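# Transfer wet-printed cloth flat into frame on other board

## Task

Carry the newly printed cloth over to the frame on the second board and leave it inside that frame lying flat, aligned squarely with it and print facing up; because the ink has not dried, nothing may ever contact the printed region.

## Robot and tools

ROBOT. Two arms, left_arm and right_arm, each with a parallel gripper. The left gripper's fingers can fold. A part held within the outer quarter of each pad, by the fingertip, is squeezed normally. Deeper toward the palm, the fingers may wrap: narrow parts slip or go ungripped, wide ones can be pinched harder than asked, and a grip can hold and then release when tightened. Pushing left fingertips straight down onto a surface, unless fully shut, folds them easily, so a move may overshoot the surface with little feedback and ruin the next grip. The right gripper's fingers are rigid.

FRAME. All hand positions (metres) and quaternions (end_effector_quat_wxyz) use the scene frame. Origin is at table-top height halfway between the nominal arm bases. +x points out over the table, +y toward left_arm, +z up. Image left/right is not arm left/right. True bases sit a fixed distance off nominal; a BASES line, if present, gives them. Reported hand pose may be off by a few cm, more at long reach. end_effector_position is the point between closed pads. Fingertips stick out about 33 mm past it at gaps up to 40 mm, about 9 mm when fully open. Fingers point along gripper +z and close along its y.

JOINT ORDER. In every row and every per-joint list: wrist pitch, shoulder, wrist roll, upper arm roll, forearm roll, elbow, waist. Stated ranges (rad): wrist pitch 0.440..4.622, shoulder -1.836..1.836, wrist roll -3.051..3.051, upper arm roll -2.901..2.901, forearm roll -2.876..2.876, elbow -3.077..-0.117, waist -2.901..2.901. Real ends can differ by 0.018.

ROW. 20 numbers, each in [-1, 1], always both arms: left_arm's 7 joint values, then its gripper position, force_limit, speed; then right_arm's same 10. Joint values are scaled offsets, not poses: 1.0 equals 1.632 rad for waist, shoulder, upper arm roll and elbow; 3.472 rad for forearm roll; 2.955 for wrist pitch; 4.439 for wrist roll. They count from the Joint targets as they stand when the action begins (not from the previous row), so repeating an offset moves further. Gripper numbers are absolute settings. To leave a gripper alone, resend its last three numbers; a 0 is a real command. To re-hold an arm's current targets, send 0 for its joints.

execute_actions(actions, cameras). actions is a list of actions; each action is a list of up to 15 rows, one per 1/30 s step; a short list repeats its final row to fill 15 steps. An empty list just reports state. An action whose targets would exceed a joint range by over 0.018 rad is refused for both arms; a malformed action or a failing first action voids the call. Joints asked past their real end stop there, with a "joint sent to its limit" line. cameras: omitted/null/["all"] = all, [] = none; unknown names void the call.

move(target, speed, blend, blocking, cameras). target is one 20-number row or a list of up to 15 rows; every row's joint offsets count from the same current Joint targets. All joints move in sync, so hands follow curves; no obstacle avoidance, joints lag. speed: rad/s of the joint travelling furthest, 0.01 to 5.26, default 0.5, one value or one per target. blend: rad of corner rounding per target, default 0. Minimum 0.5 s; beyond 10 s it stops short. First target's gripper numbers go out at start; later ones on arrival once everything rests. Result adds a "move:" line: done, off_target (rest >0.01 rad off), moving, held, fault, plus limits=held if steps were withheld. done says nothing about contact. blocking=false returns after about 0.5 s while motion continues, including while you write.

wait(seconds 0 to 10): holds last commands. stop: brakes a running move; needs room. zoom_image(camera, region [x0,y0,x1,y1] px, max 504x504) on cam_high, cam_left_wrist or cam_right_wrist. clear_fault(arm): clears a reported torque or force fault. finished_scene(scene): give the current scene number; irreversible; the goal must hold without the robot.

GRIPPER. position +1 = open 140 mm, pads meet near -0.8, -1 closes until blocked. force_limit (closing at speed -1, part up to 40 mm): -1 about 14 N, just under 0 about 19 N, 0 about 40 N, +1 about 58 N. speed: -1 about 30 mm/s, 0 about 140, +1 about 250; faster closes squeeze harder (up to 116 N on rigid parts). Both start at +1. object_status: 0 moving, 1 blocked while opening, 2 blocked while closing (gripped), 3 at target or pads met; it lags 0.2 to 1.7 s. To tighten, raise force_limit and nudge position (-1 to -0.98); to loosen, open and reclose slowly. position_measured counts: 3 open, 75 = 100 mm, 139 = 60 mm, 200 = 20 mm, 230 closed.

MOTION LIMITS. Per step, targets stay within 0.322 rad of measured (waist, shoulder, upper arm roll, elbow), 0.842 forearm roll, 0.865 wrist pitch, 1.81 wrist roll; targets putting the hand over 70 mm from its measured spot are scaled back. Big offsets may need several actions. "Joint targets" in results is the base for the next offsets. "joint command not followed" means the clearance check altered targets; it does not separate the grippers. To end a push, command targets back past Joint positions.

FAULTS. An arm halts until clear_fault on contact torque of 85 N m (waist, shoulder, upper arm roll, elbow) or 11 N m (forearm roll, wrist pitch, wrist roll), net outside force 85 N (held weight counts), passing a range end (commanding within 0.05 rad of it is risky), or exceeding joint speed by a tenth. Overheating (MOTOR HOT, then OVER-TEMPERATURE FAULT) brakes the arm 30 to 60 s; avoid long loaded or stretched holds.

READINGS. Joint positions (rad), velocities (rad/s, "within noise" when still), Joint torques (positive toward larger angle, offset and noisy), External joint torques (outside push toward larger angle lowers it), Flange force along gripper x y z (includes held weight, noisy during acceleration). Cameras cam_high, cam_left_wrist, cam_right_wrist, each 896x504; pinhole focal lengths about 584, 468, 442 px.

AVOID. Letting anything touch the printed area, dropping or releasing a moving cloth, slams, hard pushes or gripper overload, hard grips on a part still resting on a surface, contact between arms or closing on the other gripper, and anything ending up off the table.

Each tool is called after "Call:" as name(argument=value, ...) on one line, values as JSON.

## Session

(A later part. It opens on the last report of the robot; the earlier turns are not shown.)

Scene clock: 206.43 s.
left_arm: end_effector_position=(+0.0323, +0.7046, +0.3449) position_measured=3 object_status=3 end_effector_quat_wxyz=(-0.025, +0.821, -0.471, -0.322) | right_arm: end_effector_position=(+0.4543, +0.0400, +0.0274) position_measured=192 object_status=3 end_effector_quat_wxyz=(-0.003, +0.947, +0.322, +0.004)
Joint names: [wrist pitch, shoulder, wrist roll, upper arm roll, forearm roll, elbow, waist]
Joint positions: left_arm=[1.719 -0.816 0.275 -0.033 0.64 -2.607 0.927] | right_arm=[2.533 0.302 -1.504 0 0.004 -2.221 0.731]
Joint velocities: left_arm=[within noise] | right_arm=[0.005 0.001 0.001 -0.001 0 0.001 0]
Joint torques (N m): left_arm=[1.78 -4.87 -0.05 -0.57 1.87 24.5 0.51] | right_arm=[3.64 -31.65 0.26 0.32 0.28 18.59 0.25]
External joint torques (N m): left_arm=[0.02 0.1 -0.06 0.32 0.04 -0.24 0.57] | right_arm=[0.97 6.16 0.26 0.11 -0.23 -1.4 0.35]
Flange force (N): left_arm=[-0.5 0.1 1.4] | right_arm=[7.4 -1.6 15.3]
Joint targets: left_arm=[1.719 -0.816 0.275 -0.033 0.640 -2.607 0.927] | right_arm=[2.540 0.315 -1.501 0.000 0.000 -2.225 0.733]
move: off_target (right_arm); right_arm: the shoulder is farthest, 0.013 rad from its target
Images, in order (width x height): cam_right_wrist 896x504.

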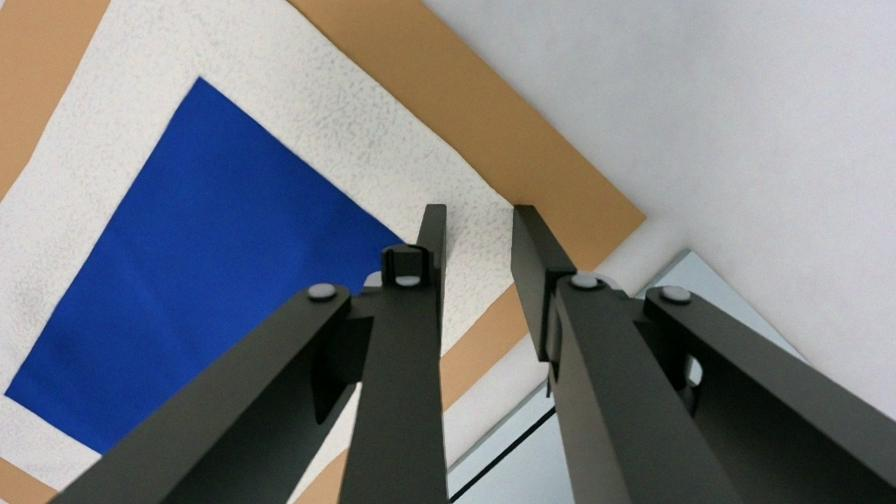

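Call:
move(target=[0,0,0,0,0,0,0,1,1,1,0,0,0,0,0,0,0,-1,-1,-1], speed=0.05, cameras=["cam_right_wrist"])

Call:
zoom_image(camera="cam_right_wrist", region=[380, 130, 580, 300])

Scene clock: 209.53 s.
left_arm: end_effector_position=(+0.0323, +0.7046, +0.3449) position_measured=3 object_status=3 end_effector_quat_wxyz=(-0.025, +0.821, -0.471, -0.322) | right_arm: end_effector_position=(+0.4566, +0.0414, +0.0276) position_measured=231 object_status=0 end_effector_quat_wxyz=(-0.004, +0.947, +0.321, +0.008)
Joint names: [wrist pitch, shoulder, wrist roll, upper arm roll, forearm roll, elbow, waist]
Joint positions: left_arm=[1.719 -0.816 0.275 -0.033 0.64 -2.607 0.927] | right_arm=[2.543 0.304 -1.504 0 0.004 -2.221 0.731]
Joint velocities: within noise
Joint torques (N m): left_arm=[1.78 -4.89 -0.02 -0.56 1.87 24.52 0.52] | right_arm=[2.42 -32.28 0.26 0.51 0.39 17.68 0.23]
External joint torques (N m): left_arm=[0.03 0.12 -0.03 0.26 0.04 -0.25 0.5] | right_arm=[-0.28 5.6 0.26 0.18 -0.12 -2.33 0.2]
Flange force (N): left_arm=[-0.4 0.1 1.3] | right_arm=[4.4 -1.2 11.4]
Joint targets: left_arm=[1.719 -0.816 0.275 -0.033 0.640 -2.607 0.927] | right_arm=[2.540 0.315 -1.501 0.000 0.000 -2.225 0.733]
move: off_target (right_arm); right_arm: the shoulder is farthest, 0.011 rad from its target
Images, in order (width x height): cam_right_wrist 896x504.

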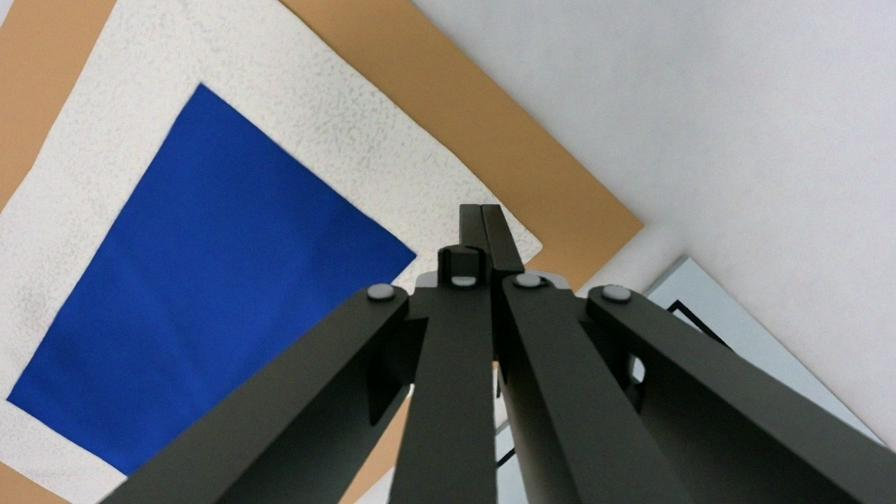

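Scaled by 2.520.

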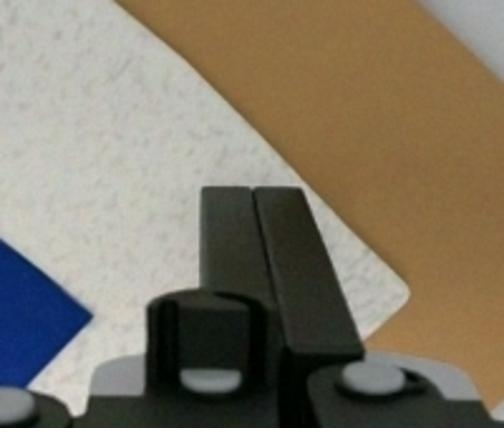

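Call:
move(target=[0,0,0,0,0,0,0,1,1,1,0,0,0,0,0,0,-0.0135,-1,-1,-1], speed=0.03, cameras=["cam_right_wrist","cam_high"])

Call:
zoom_image(camera="cam_right_wrist", region=[380, 130, 580, 300])

Call:
zoom_image(camera="cam_high", region=[340, 280, 520, 450])

Scene clock: 214.80 s.
left_arm: end_effector_position=(+0.0323, +0.7046, +0.3449) position_measured=3 object_status=3 end_effector_quat_wxyz=(-0.025, +0.821, -0.471, -0.322) | right_arm: end_effector_position=(+0.4615, +0.0360, +0.0276) position_measured=231 object_status=3 end_effector_quat_wxyz=(-0.005, +0.949, +0.315, +0.008)
Joint names: [wrist pitch, shoulder, wrist roll, upper arm roll, forearm roll, elbow, waist]
Joint positions: left_arm=[1.719 -0.816 0.275 -0.033 0.64 -2.607 0.927] | right_arm=[2.543 0.304 -1.504 0.001 0.004 -2.221 0.716]
Joint velocities: within noise
Joint torques (N m): left_arm=[1.77 -4.9 -0.02 -0.6 1.87 24.51 0.42] | right_arm=[2.34 -32.48 0.19 -1.56 -0.02 17.64 -2.73]
External joint torques (N m): left_arm=[0.02 0.09 -0.03 0.19 0.04 -0.26 0.39] | right_arm=[-0.38 5.54 0.19 -1.86 -0.53 -2.47 -2.73]
Flange force (N): left_arm=[-0.2 0.1 1.1] | right_arm=[4.2 3.7 11.1]
Joint targets: left_arm=[1.719 -0.816 0.275 -0.033 0.640 -2.607 0.927] | right_arm=[2.540 0.315 -1.501 0.000 0.000 -2.225 0.711]
move: off_target (right_arm); right_arm: the shoulder is farthest, 0.011 rad from its target
Images, in order (width x height): cam_high 896x504, cam_right_wrist 896x504.

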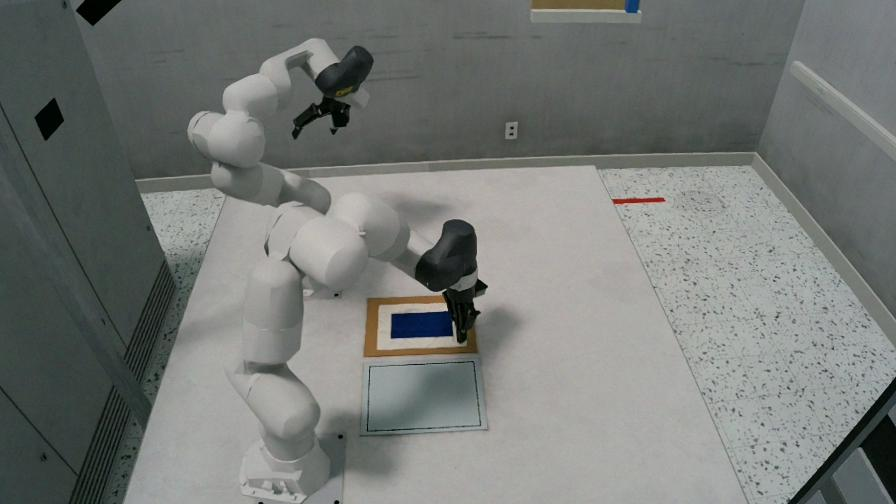

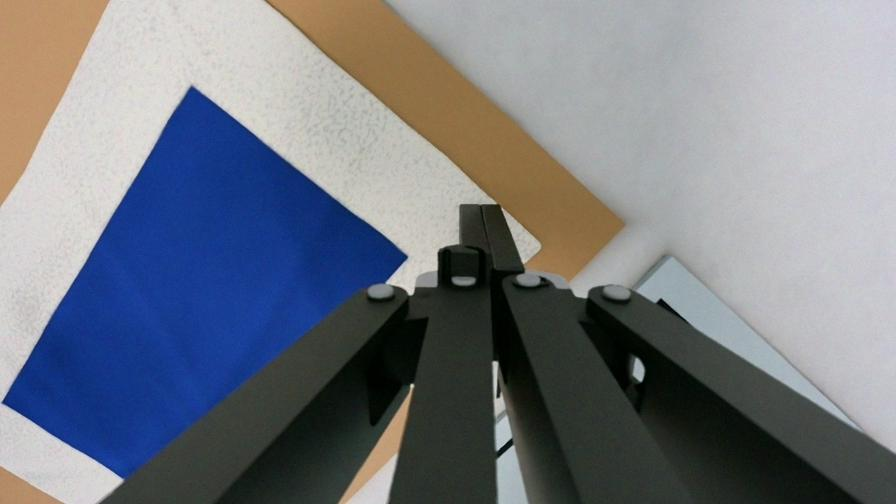

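Scaled by 2.520.

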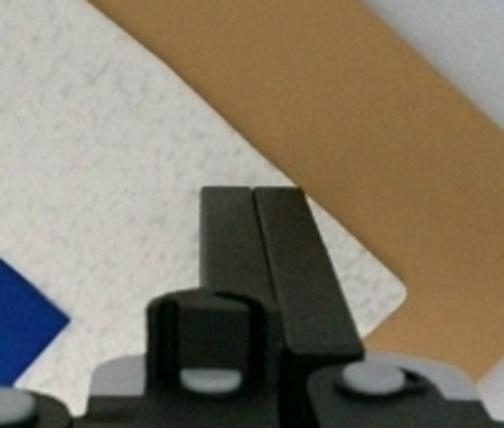

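Scaled by 2.800.

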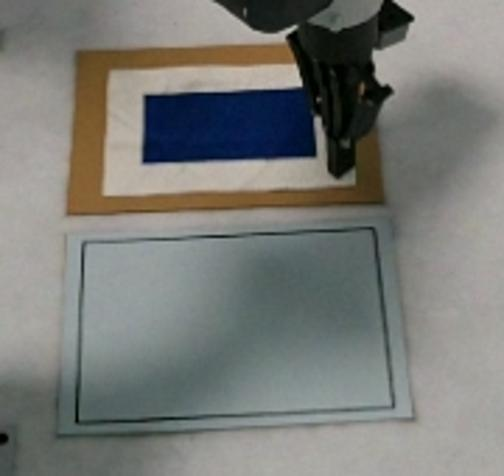

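Call:
move(target=[[0,0,0,0,0,0,0,1,1,1,-0.0231,-0.0354,0,0,0,0.0066,0,-1,-1,-1],[0,0,0,0,0,0,0,1,1,1,-0.0208,-0.0282,-0.0254,0,0.0253,0.0096,-0.0202,-1,-1,-1],[0,0,0,0,0,0,0,1,1,1,-0.0208,-0.0282,-0.0254,0,0.0253,0.0096,-0.0202,-0.325,-1,0]], speed=0.15, cameras=["cam_right_wrist"])

Call:
zoom_image(camera="cam_right_wrist", region=[380, 130, 580, 300])

Scene clock: 246.70 s.
left_arm: end_effector_position=(+0.0323, +0.7046, +0.3449) position_measured=3 object_status=3 end_effector_quat_wxyz=(-0.025, +0.821, -0.471, -0.322) | right_arm: end_effector_position=(+0.4652, +0.0255, +0.0462) position_measured=170 object_status=0 end_effector_quat_wxyz=(-0.024, +0.948, +0.318, -0.008)
Joint names: [wrist pitch, shoulder, wrist roll, upper arm roll, forearm roll, elbow, waist]
Joint positions: left_arm=[1.719 -0.816 0.275 -0.033 0.64 -2.607 0.927] | right_arm=[2.477 0.267 -1.61 0.001 0.084 -2.211 0.68]
Joint velocities: within noise
Joint torques (N m): left_arm=[1.78 -4.9 -0.09 -0.6 1.87 24.55 0.52] | right_arm=[2.88 -36.97 -0.06 0.34 0.75 21.79 -0.78]
External joint torques (N m): left_arm=[0.04 -0.06 -0.1 0.24 0.04 -0.08 0.51] | right_arm=[0.22 0.5 -0.06 0.24 0.22 1.04 -0.61]
Flange force (N): left_arm=[-0.4 0.3 0.9] | right_arm=[4.7 0.8 1.3]
Joint targets: left_arm=[1.719 -0.816 0.275 -0.033 0.640 -2.607 0.927] | right_arm=[2.478 0.269 -1.614 0.000 0.088 -2.210 0.678]
move: done
Images, in order (width x height): cam_right_wrist 896x504.

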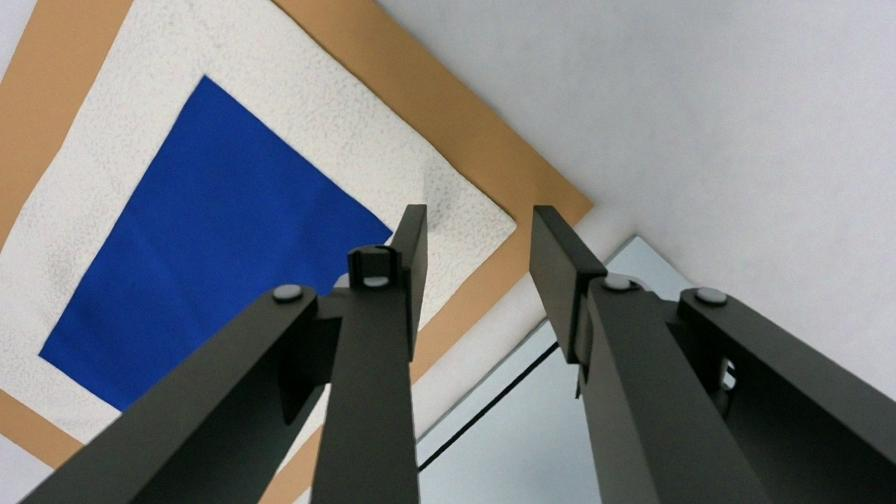

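Scaled by 2.520.

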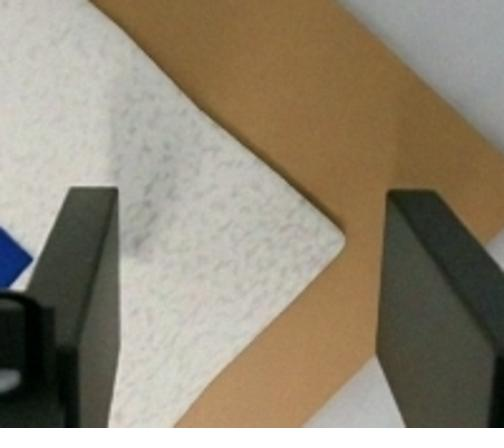

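Call:
move(target=[0,0,0,0,0,0,0,1,1,1,0.0116,0.0177,0,0,0,-0.0033,0,-0.325,-1,0], speed=0.1, cameras=["cam_right_wrist"])

Call:
move(target=[0,0,0,0,0,0,0,1,1,1,0.0031,0.0047,0,0,0,-0.0009,0,-0.325,-1,0], speed=0.05, cameras=["cam_right_wrist"])

Call:
zoom_image(camera="cam_right_wrist", region=[380, 130, 580, 300])

Scene clock: 252.40 s.
left_arm: end_effector_position=(+0.0323, +0.7046, +0.3449) position_measured=3 object_status=3 end_effector_quat_wxyz=(-0.025, +0.821, -0.471, -0.322) | right_arm: end_effector_position=(+0.4660, +0.0251, +0.0320) position_measured=170 object_status=3 end_effector_quat_wxyz=(-0.024, +0.948, +0.317, -0.008)
Joint names: [wrist pitch, shoulder, wrist roll, upper arm roll, forearm roll, elbow, waist]
Joint positions: left_arm=[1.719 -0.816 0.275 -0.033 0.64 -2.607 0.927] | right_arm=[2.51 0.296 -1.611 0.001 0.084 -2.214 0.68]
Joint velocities: left_arm=[within noise] | right_arm=[0.005 0.001 0 0 0.001 -0.001 0.001]
Joint torques (N m): left_arm=[1.76 -4.88 -0.05 -0.6 1.88 24.47 0.44] | right_arm=[3.05 -37.59 -0.06 0.32 0.68 20.77 -0.7]
External joint torques (N m): left_arm=[0 0.03 -0.06 0.28 0.04 -0.28 0.45] | right_arm=[0.38 0.51 -0.05 0.07 0.19 0.39 -0.67]
Flange force (N): left_arm=[-0.2 0.4 1.3] | right_arm=[2.1 1.0 1.9]
Joint targets: left_arm=[1.719 -0.816 0.275 -0.033 0.640 -2.607 0.927] | right_arm=[2.513 0.298 -1.614 0.000 0.088 -2.215 0.678]
move: done
Images, in order (width x height): cam_right_wrist 896x504.

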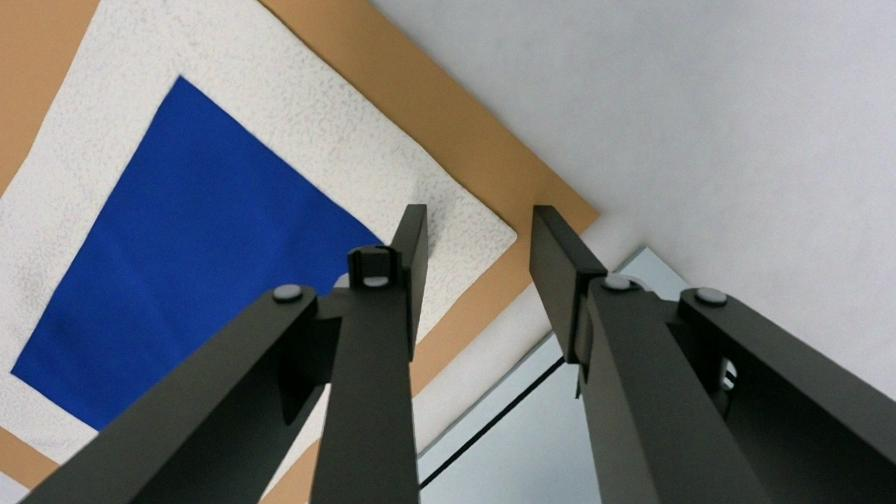

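Scene clock: 253.13 s.
left_arm: end_effector_position=(+0.0323, +0.7046, +0.3449) position_measured=3 object_status=3 end_effector_quat_wxyz=(-0.025, +0.821, -0.471, -0.322) | right_arm: end_effector_position=(+0.4662, +0.0250, +0.0283) position_measured=170 object_status=3 end_effector_quat_wxyz=(-0.024, +0.948, +0.317, -0.007)
Joint names: [wrist pitch, shoulder, wrist roll, upper arm roll, forearm roll, elbow, waist]
Joint positions: left_arm=[1.719 -0.816 0.275 -0.033 0.64 -2.607 0.927] | right_arm=[2.519 0.303 -1.611 0.001 0.084 -2.215 0.68]
Joint velocities: left_arm=[within noise] | right_arm=[0.004 0.001 -0.001 -0.001 0.001 -0.001 0.001]
Joint torques (N m): left_arm=[1.77 -4.86 -0.09 -0.59 1.87 24.52 0.45] | right_arm=[3.12 -37.56 -0.06 0.26 0.66 20.41 -0.74]
External joint torques (N m): left_arm=[0.02 0.05 -0.1 0.33 0.04 -0.19 0.49] | right_arm=[0.46 0.58 -0.06 -0.1 0.17 0.21 -0.82]
Flange force (N): left_arm=[-0.4 0.2 1.2] | right_arm=[1.5 1.3 2.2]
Joint targets: left_arm=[1.719 -0.816 0.275 -0.033 0.640 -2.607 0.927] | right_arm=[2.522 0.306 -1.614 0.000 0.088 -2.217 0.678]
move: done
Images, in order (width x height): cam_right_wrist 896x504.

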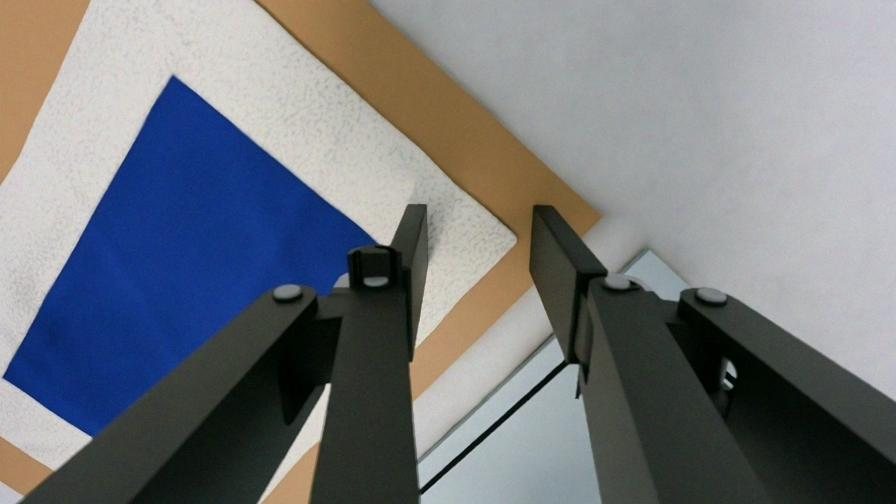

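Scaled by 2.520.

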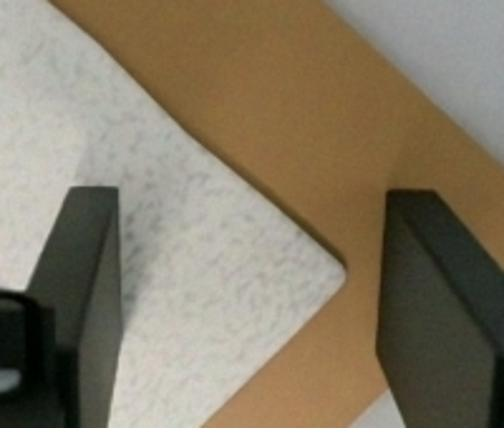

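Call:
move(target=[0,0,0,0,0,0,0,1,1,1,0.0023,0.0035,0,0,0,-0.0007,0,-0.325,-1,0], speed=0.05, cameras=[])

Call:
move(target=[0,0,0,0,0,0,0,1,1,1,0.0023,0.0035,0,0,0,-0.0007,0,-0.325,-1,0], speed=0.05, cameras=["cam_right_wrist"])

Call:
zoom_image(camera="cam_right_wrist", region=[380, 130, 580, 300])

Scene clock: 257.57 s.
left_arm: end_effector_position=(+0.0323, +0.7046, +0.3449) position_measured=3 object_status=3 end_effector_quat_wxyz=(-0.025, +0.821, -0.471, -0.322) | right_arm: end_effector_position=(+0.4664, +0.0249, +0.0258) position_measured=170 object_status=3 end_effector_quat_wxyz=(-0.023, +0.948, +0.317, -0.007)
Joint names: [wrist pitch, shoulder, wrist roll, upper arm roll, forearm roll, elbow, waist]
Joint positions: left_arm=[1.719 -0.816 0.275 -0.033 0.64 -2.607 0.927] | right_arm=[2.526 0.308 -1.611 0.001 0.084 -2.216 0.68]
Joint velocities: left_arm=[within noise] | right_arm=[0.003 0 0.001 0 0 0.002 0]
Joint torques (N m): left_arm=[1.79 -4.86 -0.1 -0.58 1.87 24.51 0.5] | right_arm=[3.14 -37.15 -0.09 0.23 0.65 20.19 -0.76]
External joint torques (N m): left_arm=[0.05 -0.05 -0.11 0.23 0.05 -0.14 0.49] | right_arm=[0.48 1.06 -0.09 -0.3 0.18 0.05 -1.02]
Flange force (N): left_arm=[-0.3 0.3 1.1] | right_arm=[2.0 1.8 3.2]
Joint targets: left_arm=[1.719 -0.816 0.275 -0.033 0.640 -2.607 0.927] | right_arm=[2.528 0.312 -1.614 0.000 0.088 -2.218 0.678]
move: done
No camera images: "cameras" was empty.

Scene clock: 258.27 s.
left_arm: end_effector_position=(+0.0323, +0.7046, +0.3449) position_measured=3 object_status=3 end_effector_quat_wxyz=(-0.025, +0.821, -0.471, -0.322) | right_arm: end_effector_position=(+0.4673, +0.0255, +0.0253) position_measured=170 object_status=3 end_effector_quat_wxyz=(-0.024, +0.948, +0.317, -0.005)
Joint names: [wrist pitch, shoulder, wrist roll, upper arm roll, forearm roll, elbow, waist]
Joint positions: left_arm=[1.719 -0.816 0.275 -0.033 0.64 -2.607 0.927] | right_arm=[2.531 0.31 -1.611 0.001 0.084 -2.216 0.68]
Joint velocities: within noise
Joint torques (N m): left_arm=[1.77 -4.9 -0.04 -0.56 1.87 24.47 0.52] | right_arm=[3.44 -34.92 -0.05 0.03 0.59 19.56 -0.77]
External joint torques (N m): left_arm=[0.02 0 -0.05 0.31 0.04 -0.23 0.53] | right_arm=[0.81 3.07 -0.04 -0.27 0.11 -0.37 -0.78]
Flange force (N): left_arm=[-0.4 0.4 1.3] | right_arm=[4.5 1.5 8.3]
Joint targets: left_arm=[1.719 -0.816 0.275 -0.033 0.640 -2.607 0.927] | right_arm=[2.535 0.317 -1.614 0.000 0.088 -2.219 0.678]
move: done
Images, in order (width x height): cam_right_wrist 896x504.

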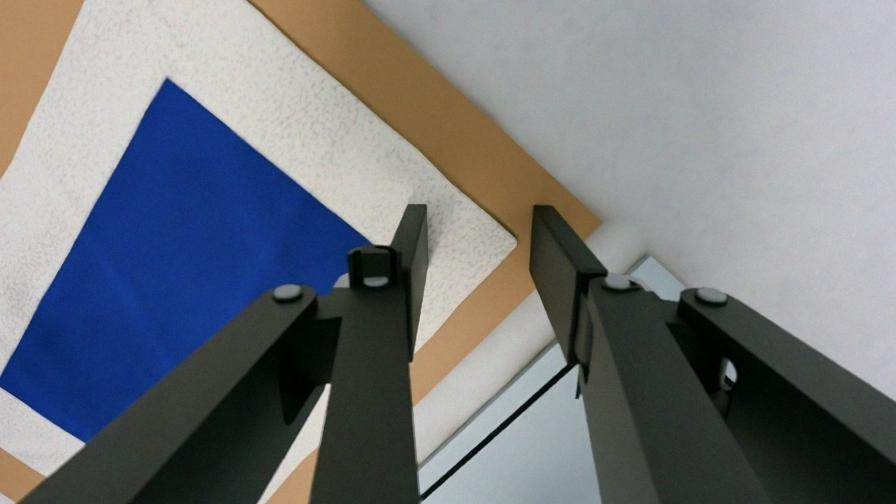

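Scaled by 2.520.

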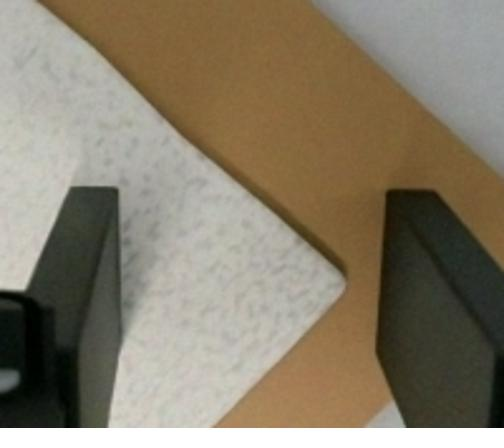

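Call:
move(target=[0,0,0,0,0,0,0,1,1,1,0,0,0,0,0,0,0,-1,-1,-1], speed=0.05, cameras=["cam_right_wrist"])

Call:
zoom_image(camera="cam_right_wrist", region=[380, 130, 580, 300])

Scene clock: 262.20 s.
left_arm: end_effector_position=(+0.0323, +0.7046, +0.3449) position_measured=3 object_status=3 end_effector_quat_wxyz=(-0.025, +0.821, -0.471, -0.322) | right_arm: end_effector_position=(+0.4695, +0.0287, +0.0270) position_measured=223 object_status=0 end_effector_quat_wxyz=(-0.026, +0.948, +0.317, -0.001)
Joint names: [wrist pitch, shoulder, wrist roll, upper arm roll, forearm roll, elbow, waist]
Joint positions: left_arm=[1.719 -0.816 0.275 -0.033 0.64 -2.607 0.927] | right_arm=[2.538 0.309 -1.612 0.002 0.086 -2.213 0.68]
Joint velocities: within noise
Joint torques (N m): left_arm=[1.78 -4.85 -0.06 -0.58 1.86 24.49 0.47] | right_arm=[2.39 -33 -0.03 -0.45 0.21 17.22 -0.98]
External joint torques (N m): left_arm=[0.04 0.03 -0.07 0.29 0.03 -0.17 0.48] | right_arm=[-0.3 5.21 -0.03 -0.84 -0.26 -2.89 -1.08]
Flange force (N): left_arm=[-0.4 0.2 1.2] | right_arm=[1.7 2.2 10.4]
Joint targets: left_arm=[1.719 -0.816 0.275 -0.033 0.640 -2.607 0.927] | right_arm=[2.535 0.317 -1.614 0.000 0.088 -2.219 0.678]
move: done
Images, in order (width x height): cam_right_wrist 896x504.

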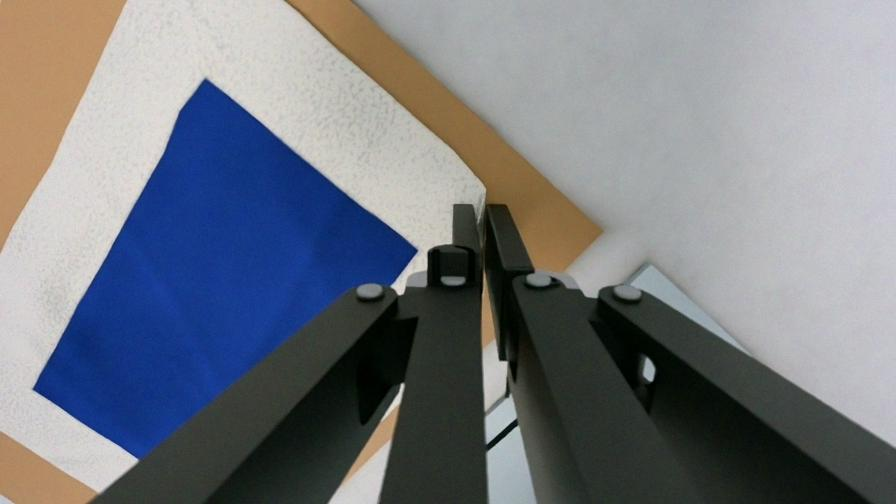

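Scaled by 2.520.

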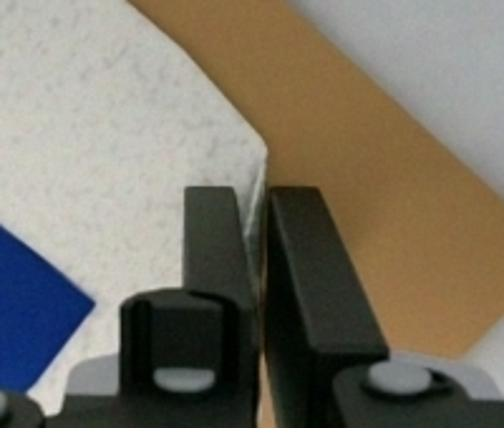

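Call:
move(target=[0,0,0,0,0,0,0,1,1,1,-0.0154,-0.0236,0,0,0,0.0044,0,-1,-1,-1], speed=0.1, cameras=["cam_right_wrist"])

Call:
zoom_image(camera="cam_right_wrist", region=[380, 130, 580, 300])

Scene clock: 265.67 s.
left_arm: end_effector_position=(+0.0323, +0.7046, +0.3449) position_measured=3 object_status=3 end_effector_quat_wxyz=(-0.025, +0.821, -0.471, -0.322) | right_arm: end_effector_position=(+0.4648, +0.0256, +0.0389) position_measured=223 object_status=2 end_effector_quat_wxyz=(-0.025, +0.948, +0.318, -0.009)
Joint names: [wrist pitch, shoulder, wrist roll, upper arm roll, forearm roll, elbow, waist]
Joint positions: left_arm=[1.719 -0.816 0.275 -0.033 0.64 -2.607 0.927] | right_arm=[2.493 0.281 -1.612 0.001 0.086 -2.213 0.68]
Joint velocities: left_arm=[within noise] | right_arm=[-0.004 0.002 0.001 -0.003 0 0 -0.001]
Joint torques (N m): left_arm=[1.78 -4.87 -0.07 -0.56 1.86 24.43 0.47] | right_arm=[2.49 -38.36 -0.05 -0.04 0.46 21.29 -0.87]
External joint torques (N m): left_arm=[0.03 0.12 -0.08 0.3 0.03 -0.31 0.47] | right_arm=[-0.16 -0.67 -0.04 -0.32 -0.05 0.8 -0.88]
Flange force (N): left_arm=[-0.3 0.1 1.5] | right_arm=[1.6 1.3 -1.9]
Joint targets: left_arm=[1.719 -0.816 0.275 -0.033 0.640 -2.607 0.927] | right_arm=[2.490 0.279 -1.614 0.000 0.088 -2.212 0.678]
move: done
Images, in order (width x height): cam_right_wrist 896x504.

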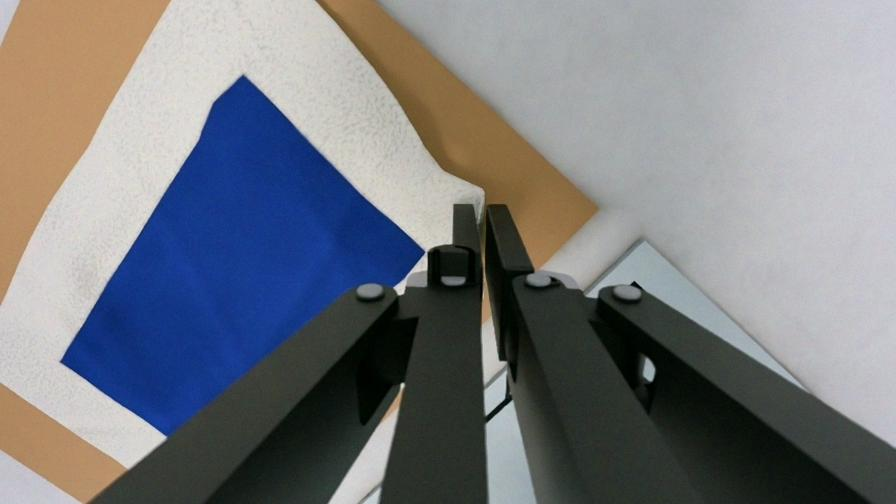

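Scaled by 2.520.

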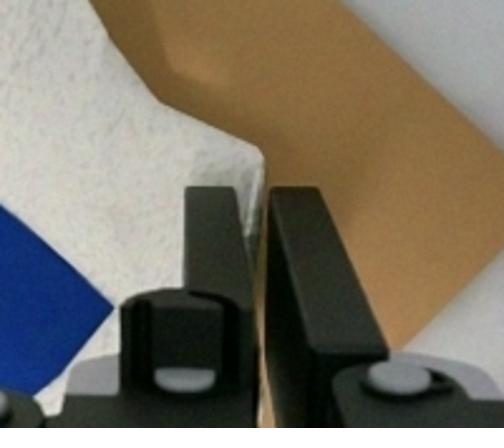

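Call:
move(target=[0.2737,0.1560,-0.4158,0.0202,-0.1843,-0.1670,-0.6,-0.325,-1,0,0,0,0,0,0,0,0,-1,-1,-1], speed=0.9, cameras=[])

Call:
move(target=[0,0,0,0,0,0,-0.5509,-0.325,-1,0,0,0,0,0,0,0,0,-1,-1,-1], speed=0.7, cameras=["cam_high","cam_left_wrist"])

Call:
zoom_image(camera="cam_left_wrist", region=[300, 100, 650, 400])

Scene clock: 296.63 s.
left_arm: end_effector_position=(+0.3893, +0.3471, +0.1516) position_measured=170 object_status=3 end_effector_quat_wxyz=(+0.000, +0.994, -0.021, +0.105) | right_arm: end_effector_position=(+0.4646, +0.0254, +0.0388) position_measured=223 object_status=2 end_effector_quat_wxyz=(-0.025, +0.948, +0.317, -0.009)
Joint names: [wrist pitch, shoulder, wrist roll, upper arm roll, forearm roll, elbow, waist]
Joint positions: left_arm=[2.525 -0.563 -1.563 -0.002 0.003 -2.878 -0.05] | right_arm=[2.492 0.281 -1.612 0.001 0.086 -2.213 0.68]
Joint velocities: left_arm=[0.001 0 -0.007 0 -0.001 -0.001 0] | right_arm=[within noise]
Joint torques (N m): left_arm=[3.39 -10.42 -0.21 0.12 0.22 22.61 0.07] | right_arm=[2.52 -38.31 0.02 -0.01 0.44 21.31 -0.81]
External joint torques (N m): left_arm=[0.25 0.65 -0.21 0.57 -0.42 -0.32 0.02] | right_arm=[-0.11 -0.7 0.02 -0.36 -0.06 0.89 -0.89]
Flange force (N): left_arm=[1.3 -0.3 3.2] | right_arm=[1.8 1.2 -1.9]
Joint targets: left_arm=[2.527 -0.561 -1.570 0.000 0.000 -2.879 -0.052] | right_arm=[2.490 0.279 -1.614 0.000 0.088 -2.212 0.678]
move: done
No camera images: "cameras" was empty.

Scene clock: 298.47 s.
left_arm: end_effector_position=(+0.2322, +0.0449, +0.1516) position_measured=170 object_status=3 end_effector_quat_wxyz=(+0.046, +0.887, -0.449, +0.094) | right_arm: end_effector_position=(+0.4646, +0.0254, +0.0388) position_measured=223 object_status=2 end_effector_quat_wxyz=(-0.025, +0.948, +0.317, -0.009)
Joint names: [wrist pitch, shoulder, wrist roll, upper arm roll, forearm roll, elbow, waist]
Joint positions: left_arm=[2.526 -0.562 -1.565 -0.001 0.002 -2.878 -0.95] | right_arm=[2.492 0.281 -1.612 0.001 0.086 -2.213 0.68]
Joint velocities: within noise
Joint torques (N m): left_arm=[3.29 -10.56 -0.23 -0.31 0.47 22.56 0] | right_arm=[2.54 -38.31 -0.04 0.12 0.43 21.29 -0.77]
External joint torques (N m): left_arm=[0.15 0.51 -0.23 0.13 -0.17 -0.36 -0.08] | right_arm=[-0.09 -0.62 -0.03 -0.2 -0.07 0.83 -0.82]
Flange force (N): left_arm=[0.7 0.5 2.4] | right_arm=[1.8 1.1 -1.7]
Joint targets: left_arm=[2.527 -0.561 -1.570 0.000 0.000 -2.879 -0.951] | right_arm=[2.490 0.279 -1.614 0.000 0.088 -2.212 0.678]
move: done
Images, in order (width x height): cam_high 896x504, cam_left_wrist 896x504.

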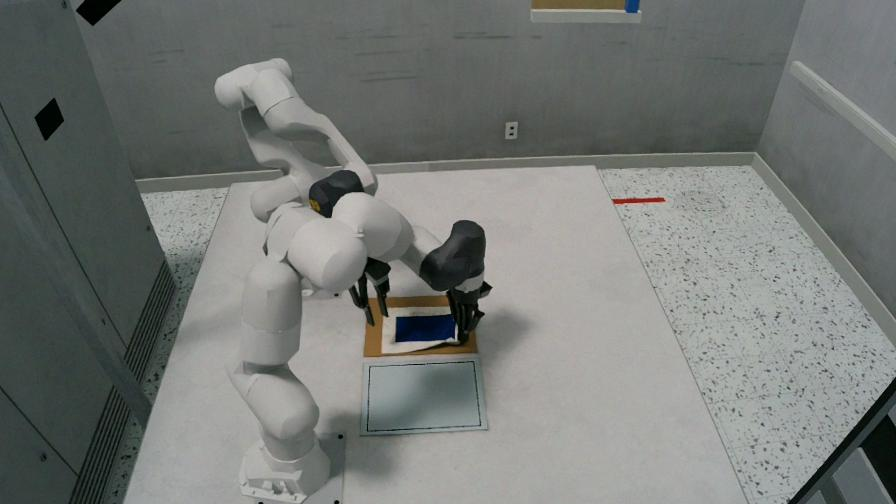

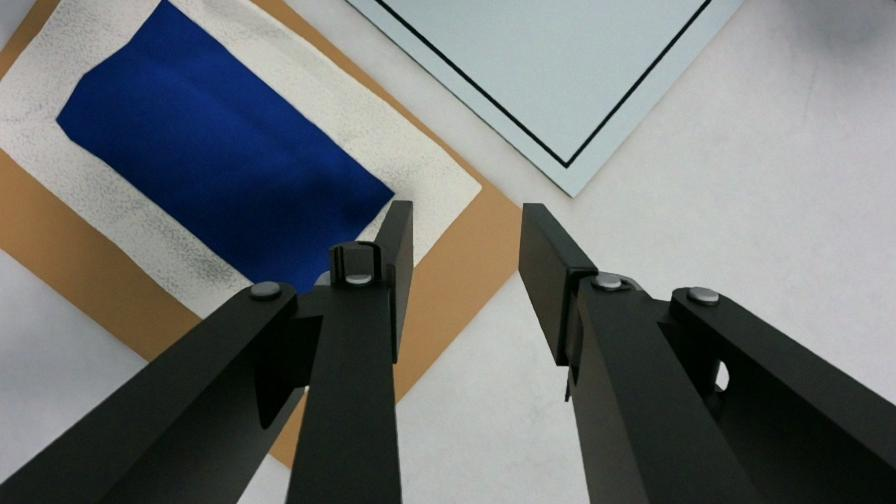

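Scaled by 1.440.

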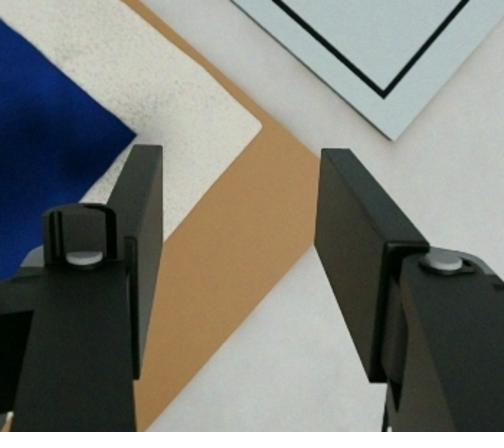

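Call:
move(target=[0.0917,0.1785,-0.0330,0,0.0441,0.0124,-0.006,-0.325,-1,0,0,0,0,0,0,0,0,-1,-1,-1], speed=0.2, cameras=["cam_left_wrist"])

Call:
zoom_image(camera="cam_left_wrist", region=[300, 100, 650, 400])

Scene clock: 315.40 s.
left_arm: end_effector_position=(+0.2474, +0.0234, +0.0825) position_measured=170 object_status=3 end_effector_quat_wxyz=(+0.025, +0.887, -0.449, +0.105) | right_arm: end_effector_position=(+0.4646, +0.0254, +0.0388) position_measured=223 object_status=2 end_effector_quat_wxyz=(-0.025, +0.948, +0.317, -0.009)
Joint names: [wrist pitch, shoulder, wrist roll, upper arm roll, forearm roll, elbow, waist]
Joint positions: left_arm=[2.796 -0.271 -1.71 -0.001 0.151 -2.86 -0.959] | right_arm=[2.491 0.281 -1.612 0.001 0.086 -2.213 0.68]
Joint velocities: left_arm=[0.001 -0.001 -0.005 0.001 -0.001 0 0] | right_arm=[within noise]
Joint torques (N m): left_arm=[3.43 -17.29 -0.3 -0.02 0.82 19.69 0.03] | right_arm=[2.55 -38.34 -0.03 0.09 0.44 21.28 -0.78]
External joint torques (N m): left_arm=[0.35 0.45 -0.3 0.15 0.49 0.25 0.01] | right_arm=[-0.11 -0.5 -0.02 -0.19 -0.06 0.68 -0.79]
Flange force (N): left_arm=[1.4 0.7 3.7] | right_arm=[1.5 1.1 -1.4]
Joint targets: left_arm=[2.798 -0.270 -1.717 0.000 0.154 -2.859 -0.961] | right_arm=[2.490 0.279 -1.614 0.000 0.088 -2.212 0.678]
move: done
Images, in order (width x height): cam_left_wrist 896x504.

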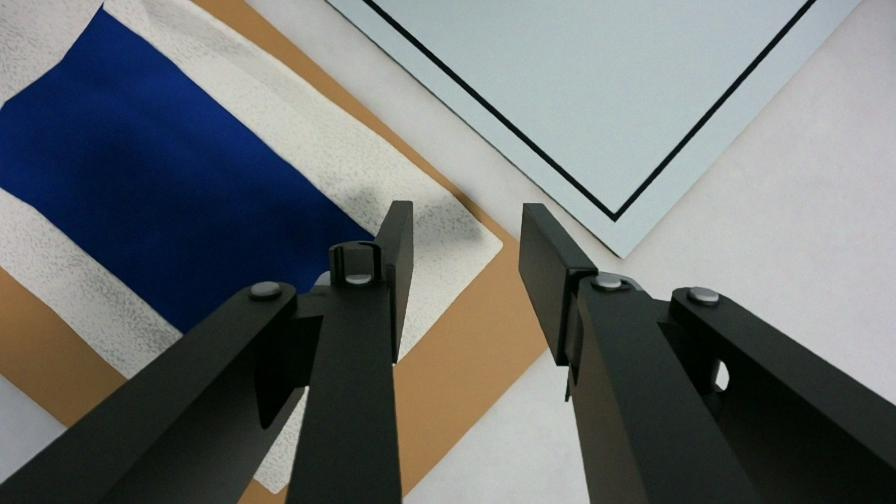

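Scaled by 1.440.

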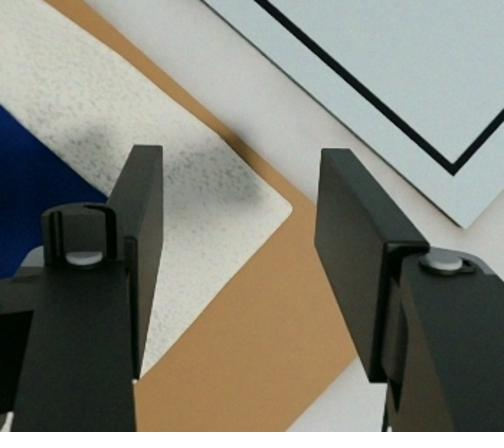

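Call:
move(target=[0.0444,0.0760,0,0,0,-0.0044,0,-0.325,-1,0,0,0,0,0,0,0,0,-1,-1,-1], speed=0.15, cameras=["cam_left_wrist"])

Call:
zoom_image(camera="cam_left_wrist", region=[380, 150, 580, 320])

Scene clock: 322.50 s.
left_arm: end_effector_position=(+0.2432, +0.0180, +0.0481) position_measured=170 object_status=3 end_effector_quat_wxyz=(+0.033, +0.886, -0.452, +0.101) | right_arm: end_effector_position=(+0.4646, +0.0253, +0.0388) position_measured=223 object_status=2 end_effector_quat_wxyz=(-0.025, +0.948, +0.317, -0.009)
Joint names: [wrist pitch, shoulder, wrist roll, upper arm roll, forearm roll, elbow, waist]
Joint positions: left_arm=[2.927 -0.147 -1.712 -0.001 0.151 -2.865 -0.959] | right_arm=[2.491 0.281 -1.612 0.001 0.086 -2.213 0.68]
Joint velocities: left_arm=[0.004 0.001 0 0.001 0 -0.001 0] | right_arm=[within noise]
Joint torques (N m): left_arm=[3.37 -19.74 -0.25 0.06 0.67 17.4 0.07] | right_arm=[2.55 -38.27 -0.06 0.05 0.45 21.28 -0.83]
External joint torques (N m): left_arm=[0.27 0.31 -0.25 0.16 0.44 -0.01 0.07] | right_arm=[-0.1 -0.57 -0.05 -0.19 -0.05 0.76 -0.79]
Flange force (N): left_arm=[-0.1 1.0 3.2] | right_arm=[1.6 1.1 -1.6]
Joint targets: left_arm=[2.930 -0.146 -1.717 0.000 0.154 -2.866 -0.961] | right_arm=[2.490 0.279 -1.614 0.000 0.088 -2.212 0.678]
move: done
Images, in order (width x height): cam_left_wrist 896x504.

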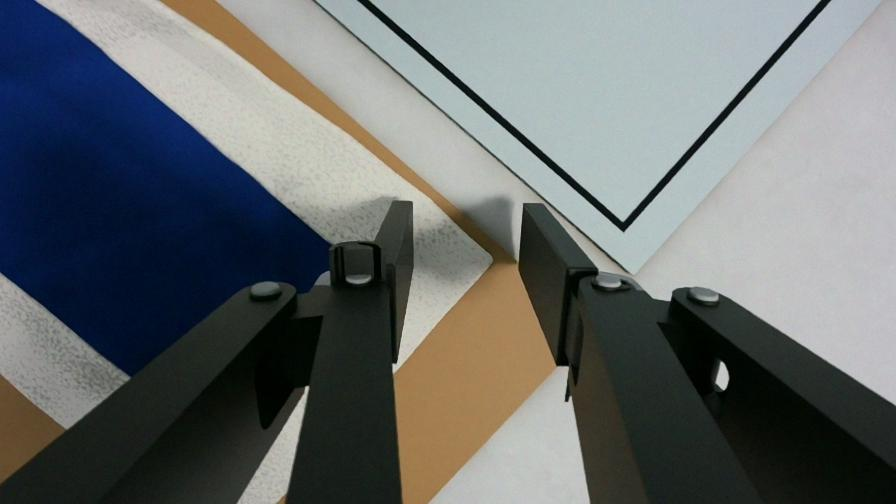

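Scaled by 2.520.

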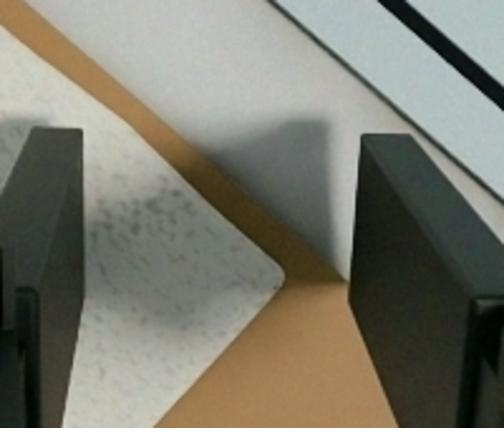

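Call:
move(target=[0.0007,-0.0045,-0.0298,0,0.0475,-0.0058,0.0185,-0.325,-1,0,0,0,0,0,0,0,0,-1,-1,-1], speed=0.15, cameras=["cam_left_wrist"])

Call:
zoom_image(camera="cam_left_wrist", region=[380, 150, 580, 320])

Scene clock: 346.70 s.
left_arm: end_effector_position=(+0.2473, +0.0262, +0.0464) position_measured=170 object_status=3 end_effector_quat_wxyz=(+0.016, +0.885, -0.452, +0.112) | right_arm: end_effector_position=(+0.4646, +0.0253, +0.0388) position_measured=223 object_status=2 end_effector_quat_wxyz=(-0.025, +0.948, +0.317, -0.009)
Joint names: [wrist pitch, shoulder, wrist roll, upper arm roll, forearm roll, elbow, waist]
Joint positions: left_arm=[2.93 -0.151 -1.842 -0.001 0.316 -2.874 -0.932] | right_arm=[2.491 0.281 -1.612 0.001 0.086 -2.213 0.68]
Joint velocities: left_arm=[-0.002 -0.001 -0.006 0 0 0 0.001] | right_arm=[within noise]
Joint torques (N m): left_arm=[3.29 -21.17 -0.23 0.15 0.56 17.15 0.89] | right_arm=[2.55 -38.35 -0.01 0.08 0.44 21.28 -0.79]
External joint torques (N m): left_arm=[0.24 -1.22 -0.23 0.23 0.47 -0.29 0.92] | right_arm=[-0.1 -0.6 -0.01 -0.33 -0.06 0.76 -0.94]
Flange force (N): left_arm=[-4.6 -0.1 -0.7] | right_arm=[1.6 1.3 -1.7]
Joint targets: left_arm=[2.932 -0.153 -1.849 0.000 0.318 -2.876 -0.931] | right_arm=[2.490 0.279 -1.614 0.000 0.088 -2.212 0.678]
move: done
Images, in order (width x height): cam_left_wrist 896x504.

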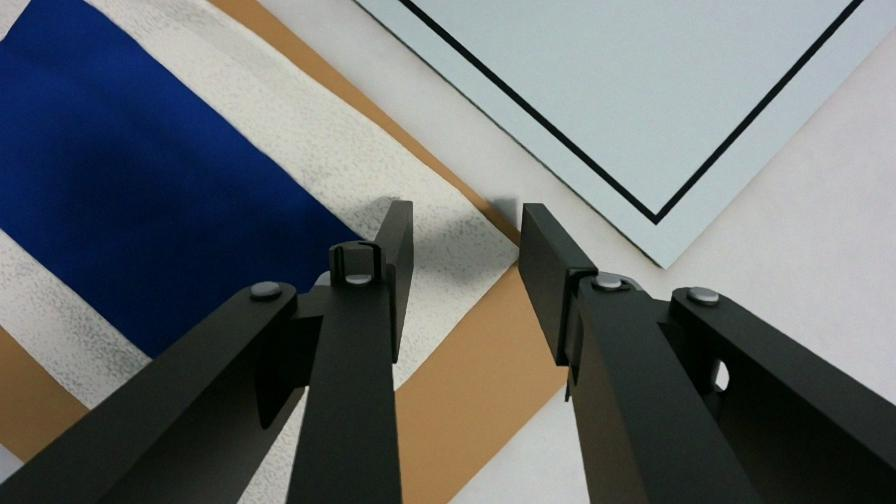

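Scaled by 2.520.

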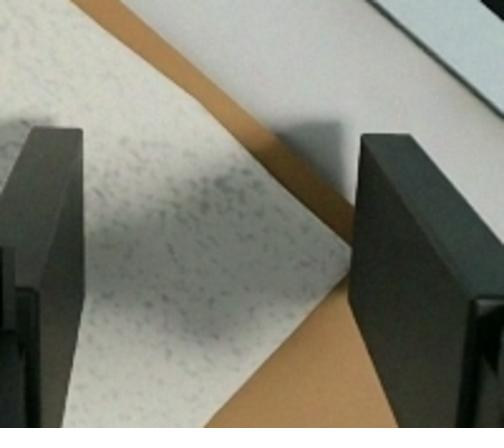

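Call:
move(target=[0.0094,0.0227,0,0,0,0.0058,0,-0.325,-1,0,0,0,0,0,0,0,0,-1,-1,-1], speed=0.08, cameras=["cam_left_wrist"])

Call:
zoom_image(camera="cam_left_wrist", region=[380, 150, 580, 320])

Scene clock: 352.27 s.
left_arm: end_effector_position=(+0.2467, +0.0225, +0.0396) position_measured=170 object_status=3 end_effector_quat_wxyz=(+0.020, +0.885, -0.452, +0.110) | right_arm: end_effector_position=(+0.4646, +0.0253, +0.0388) position_measured=223 object_status=2 end_effector_quat_wxyz=(-0.025, +0.948, +0.317, -0.009)
Joint names: [wrist pitch, shoulder, wrist roll, upper arm roll, forearm roll, elbow, waist]
Joint positions: left_arm=[2.957 -0.119 -1.844 -0.001 0.316 -2.867 -0.932] | right_arm=[2.491 0.281 -1.612 0.001 0.086 -2.213 0.68]
Joint velocities: within noise
Joint torques (N m): left_arm=[3.2 -19.62 -0.24 0.11 0.5 16.9 0.79] | right_arm=[2.55 -38.29 -0.03 0.04 0.46 21.23 -0.74]
External joint torques (N m): left_arm=[0.15 0.98 -0.24 0.12 0.43 -0.06 0.77] | right_arm=[-0.09 -0.58 -0.03 -0.22 -0.04 0.75 -0.73]
Flange force (N): left_arm=[-0.1 1.2 8.5] | right_arm=[1.5 1.0 -1.6]
Joint targets: left_arm=[2.960 -0.116 -1.849 0.000 0.318 -2.866 -0.931] | right_arm=[2.490 0.279 -1.614 0.000 0.088 -2.212 0.678]
move: done
Images, in order (width x height): cam_left_wrist 896x504.

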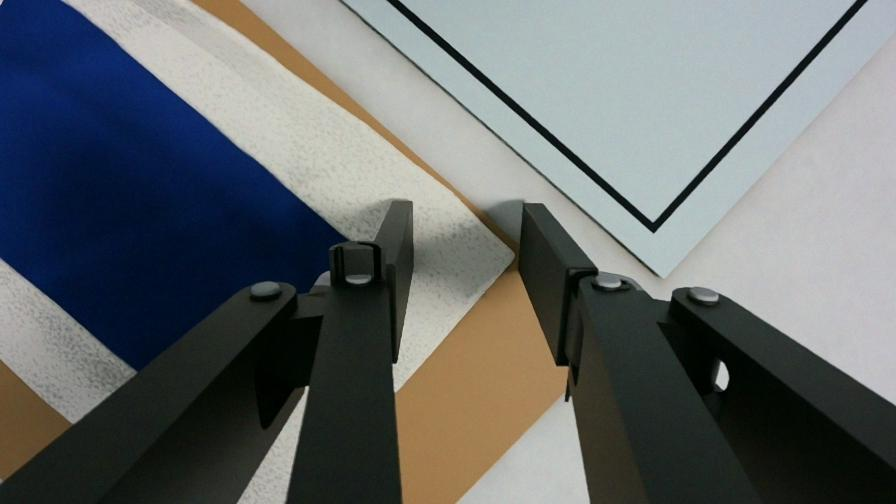

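Scaled by 2.520.

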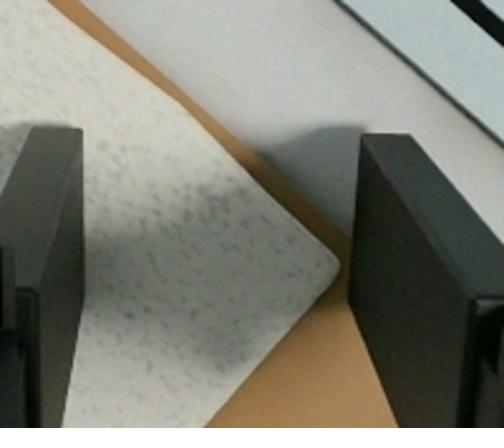

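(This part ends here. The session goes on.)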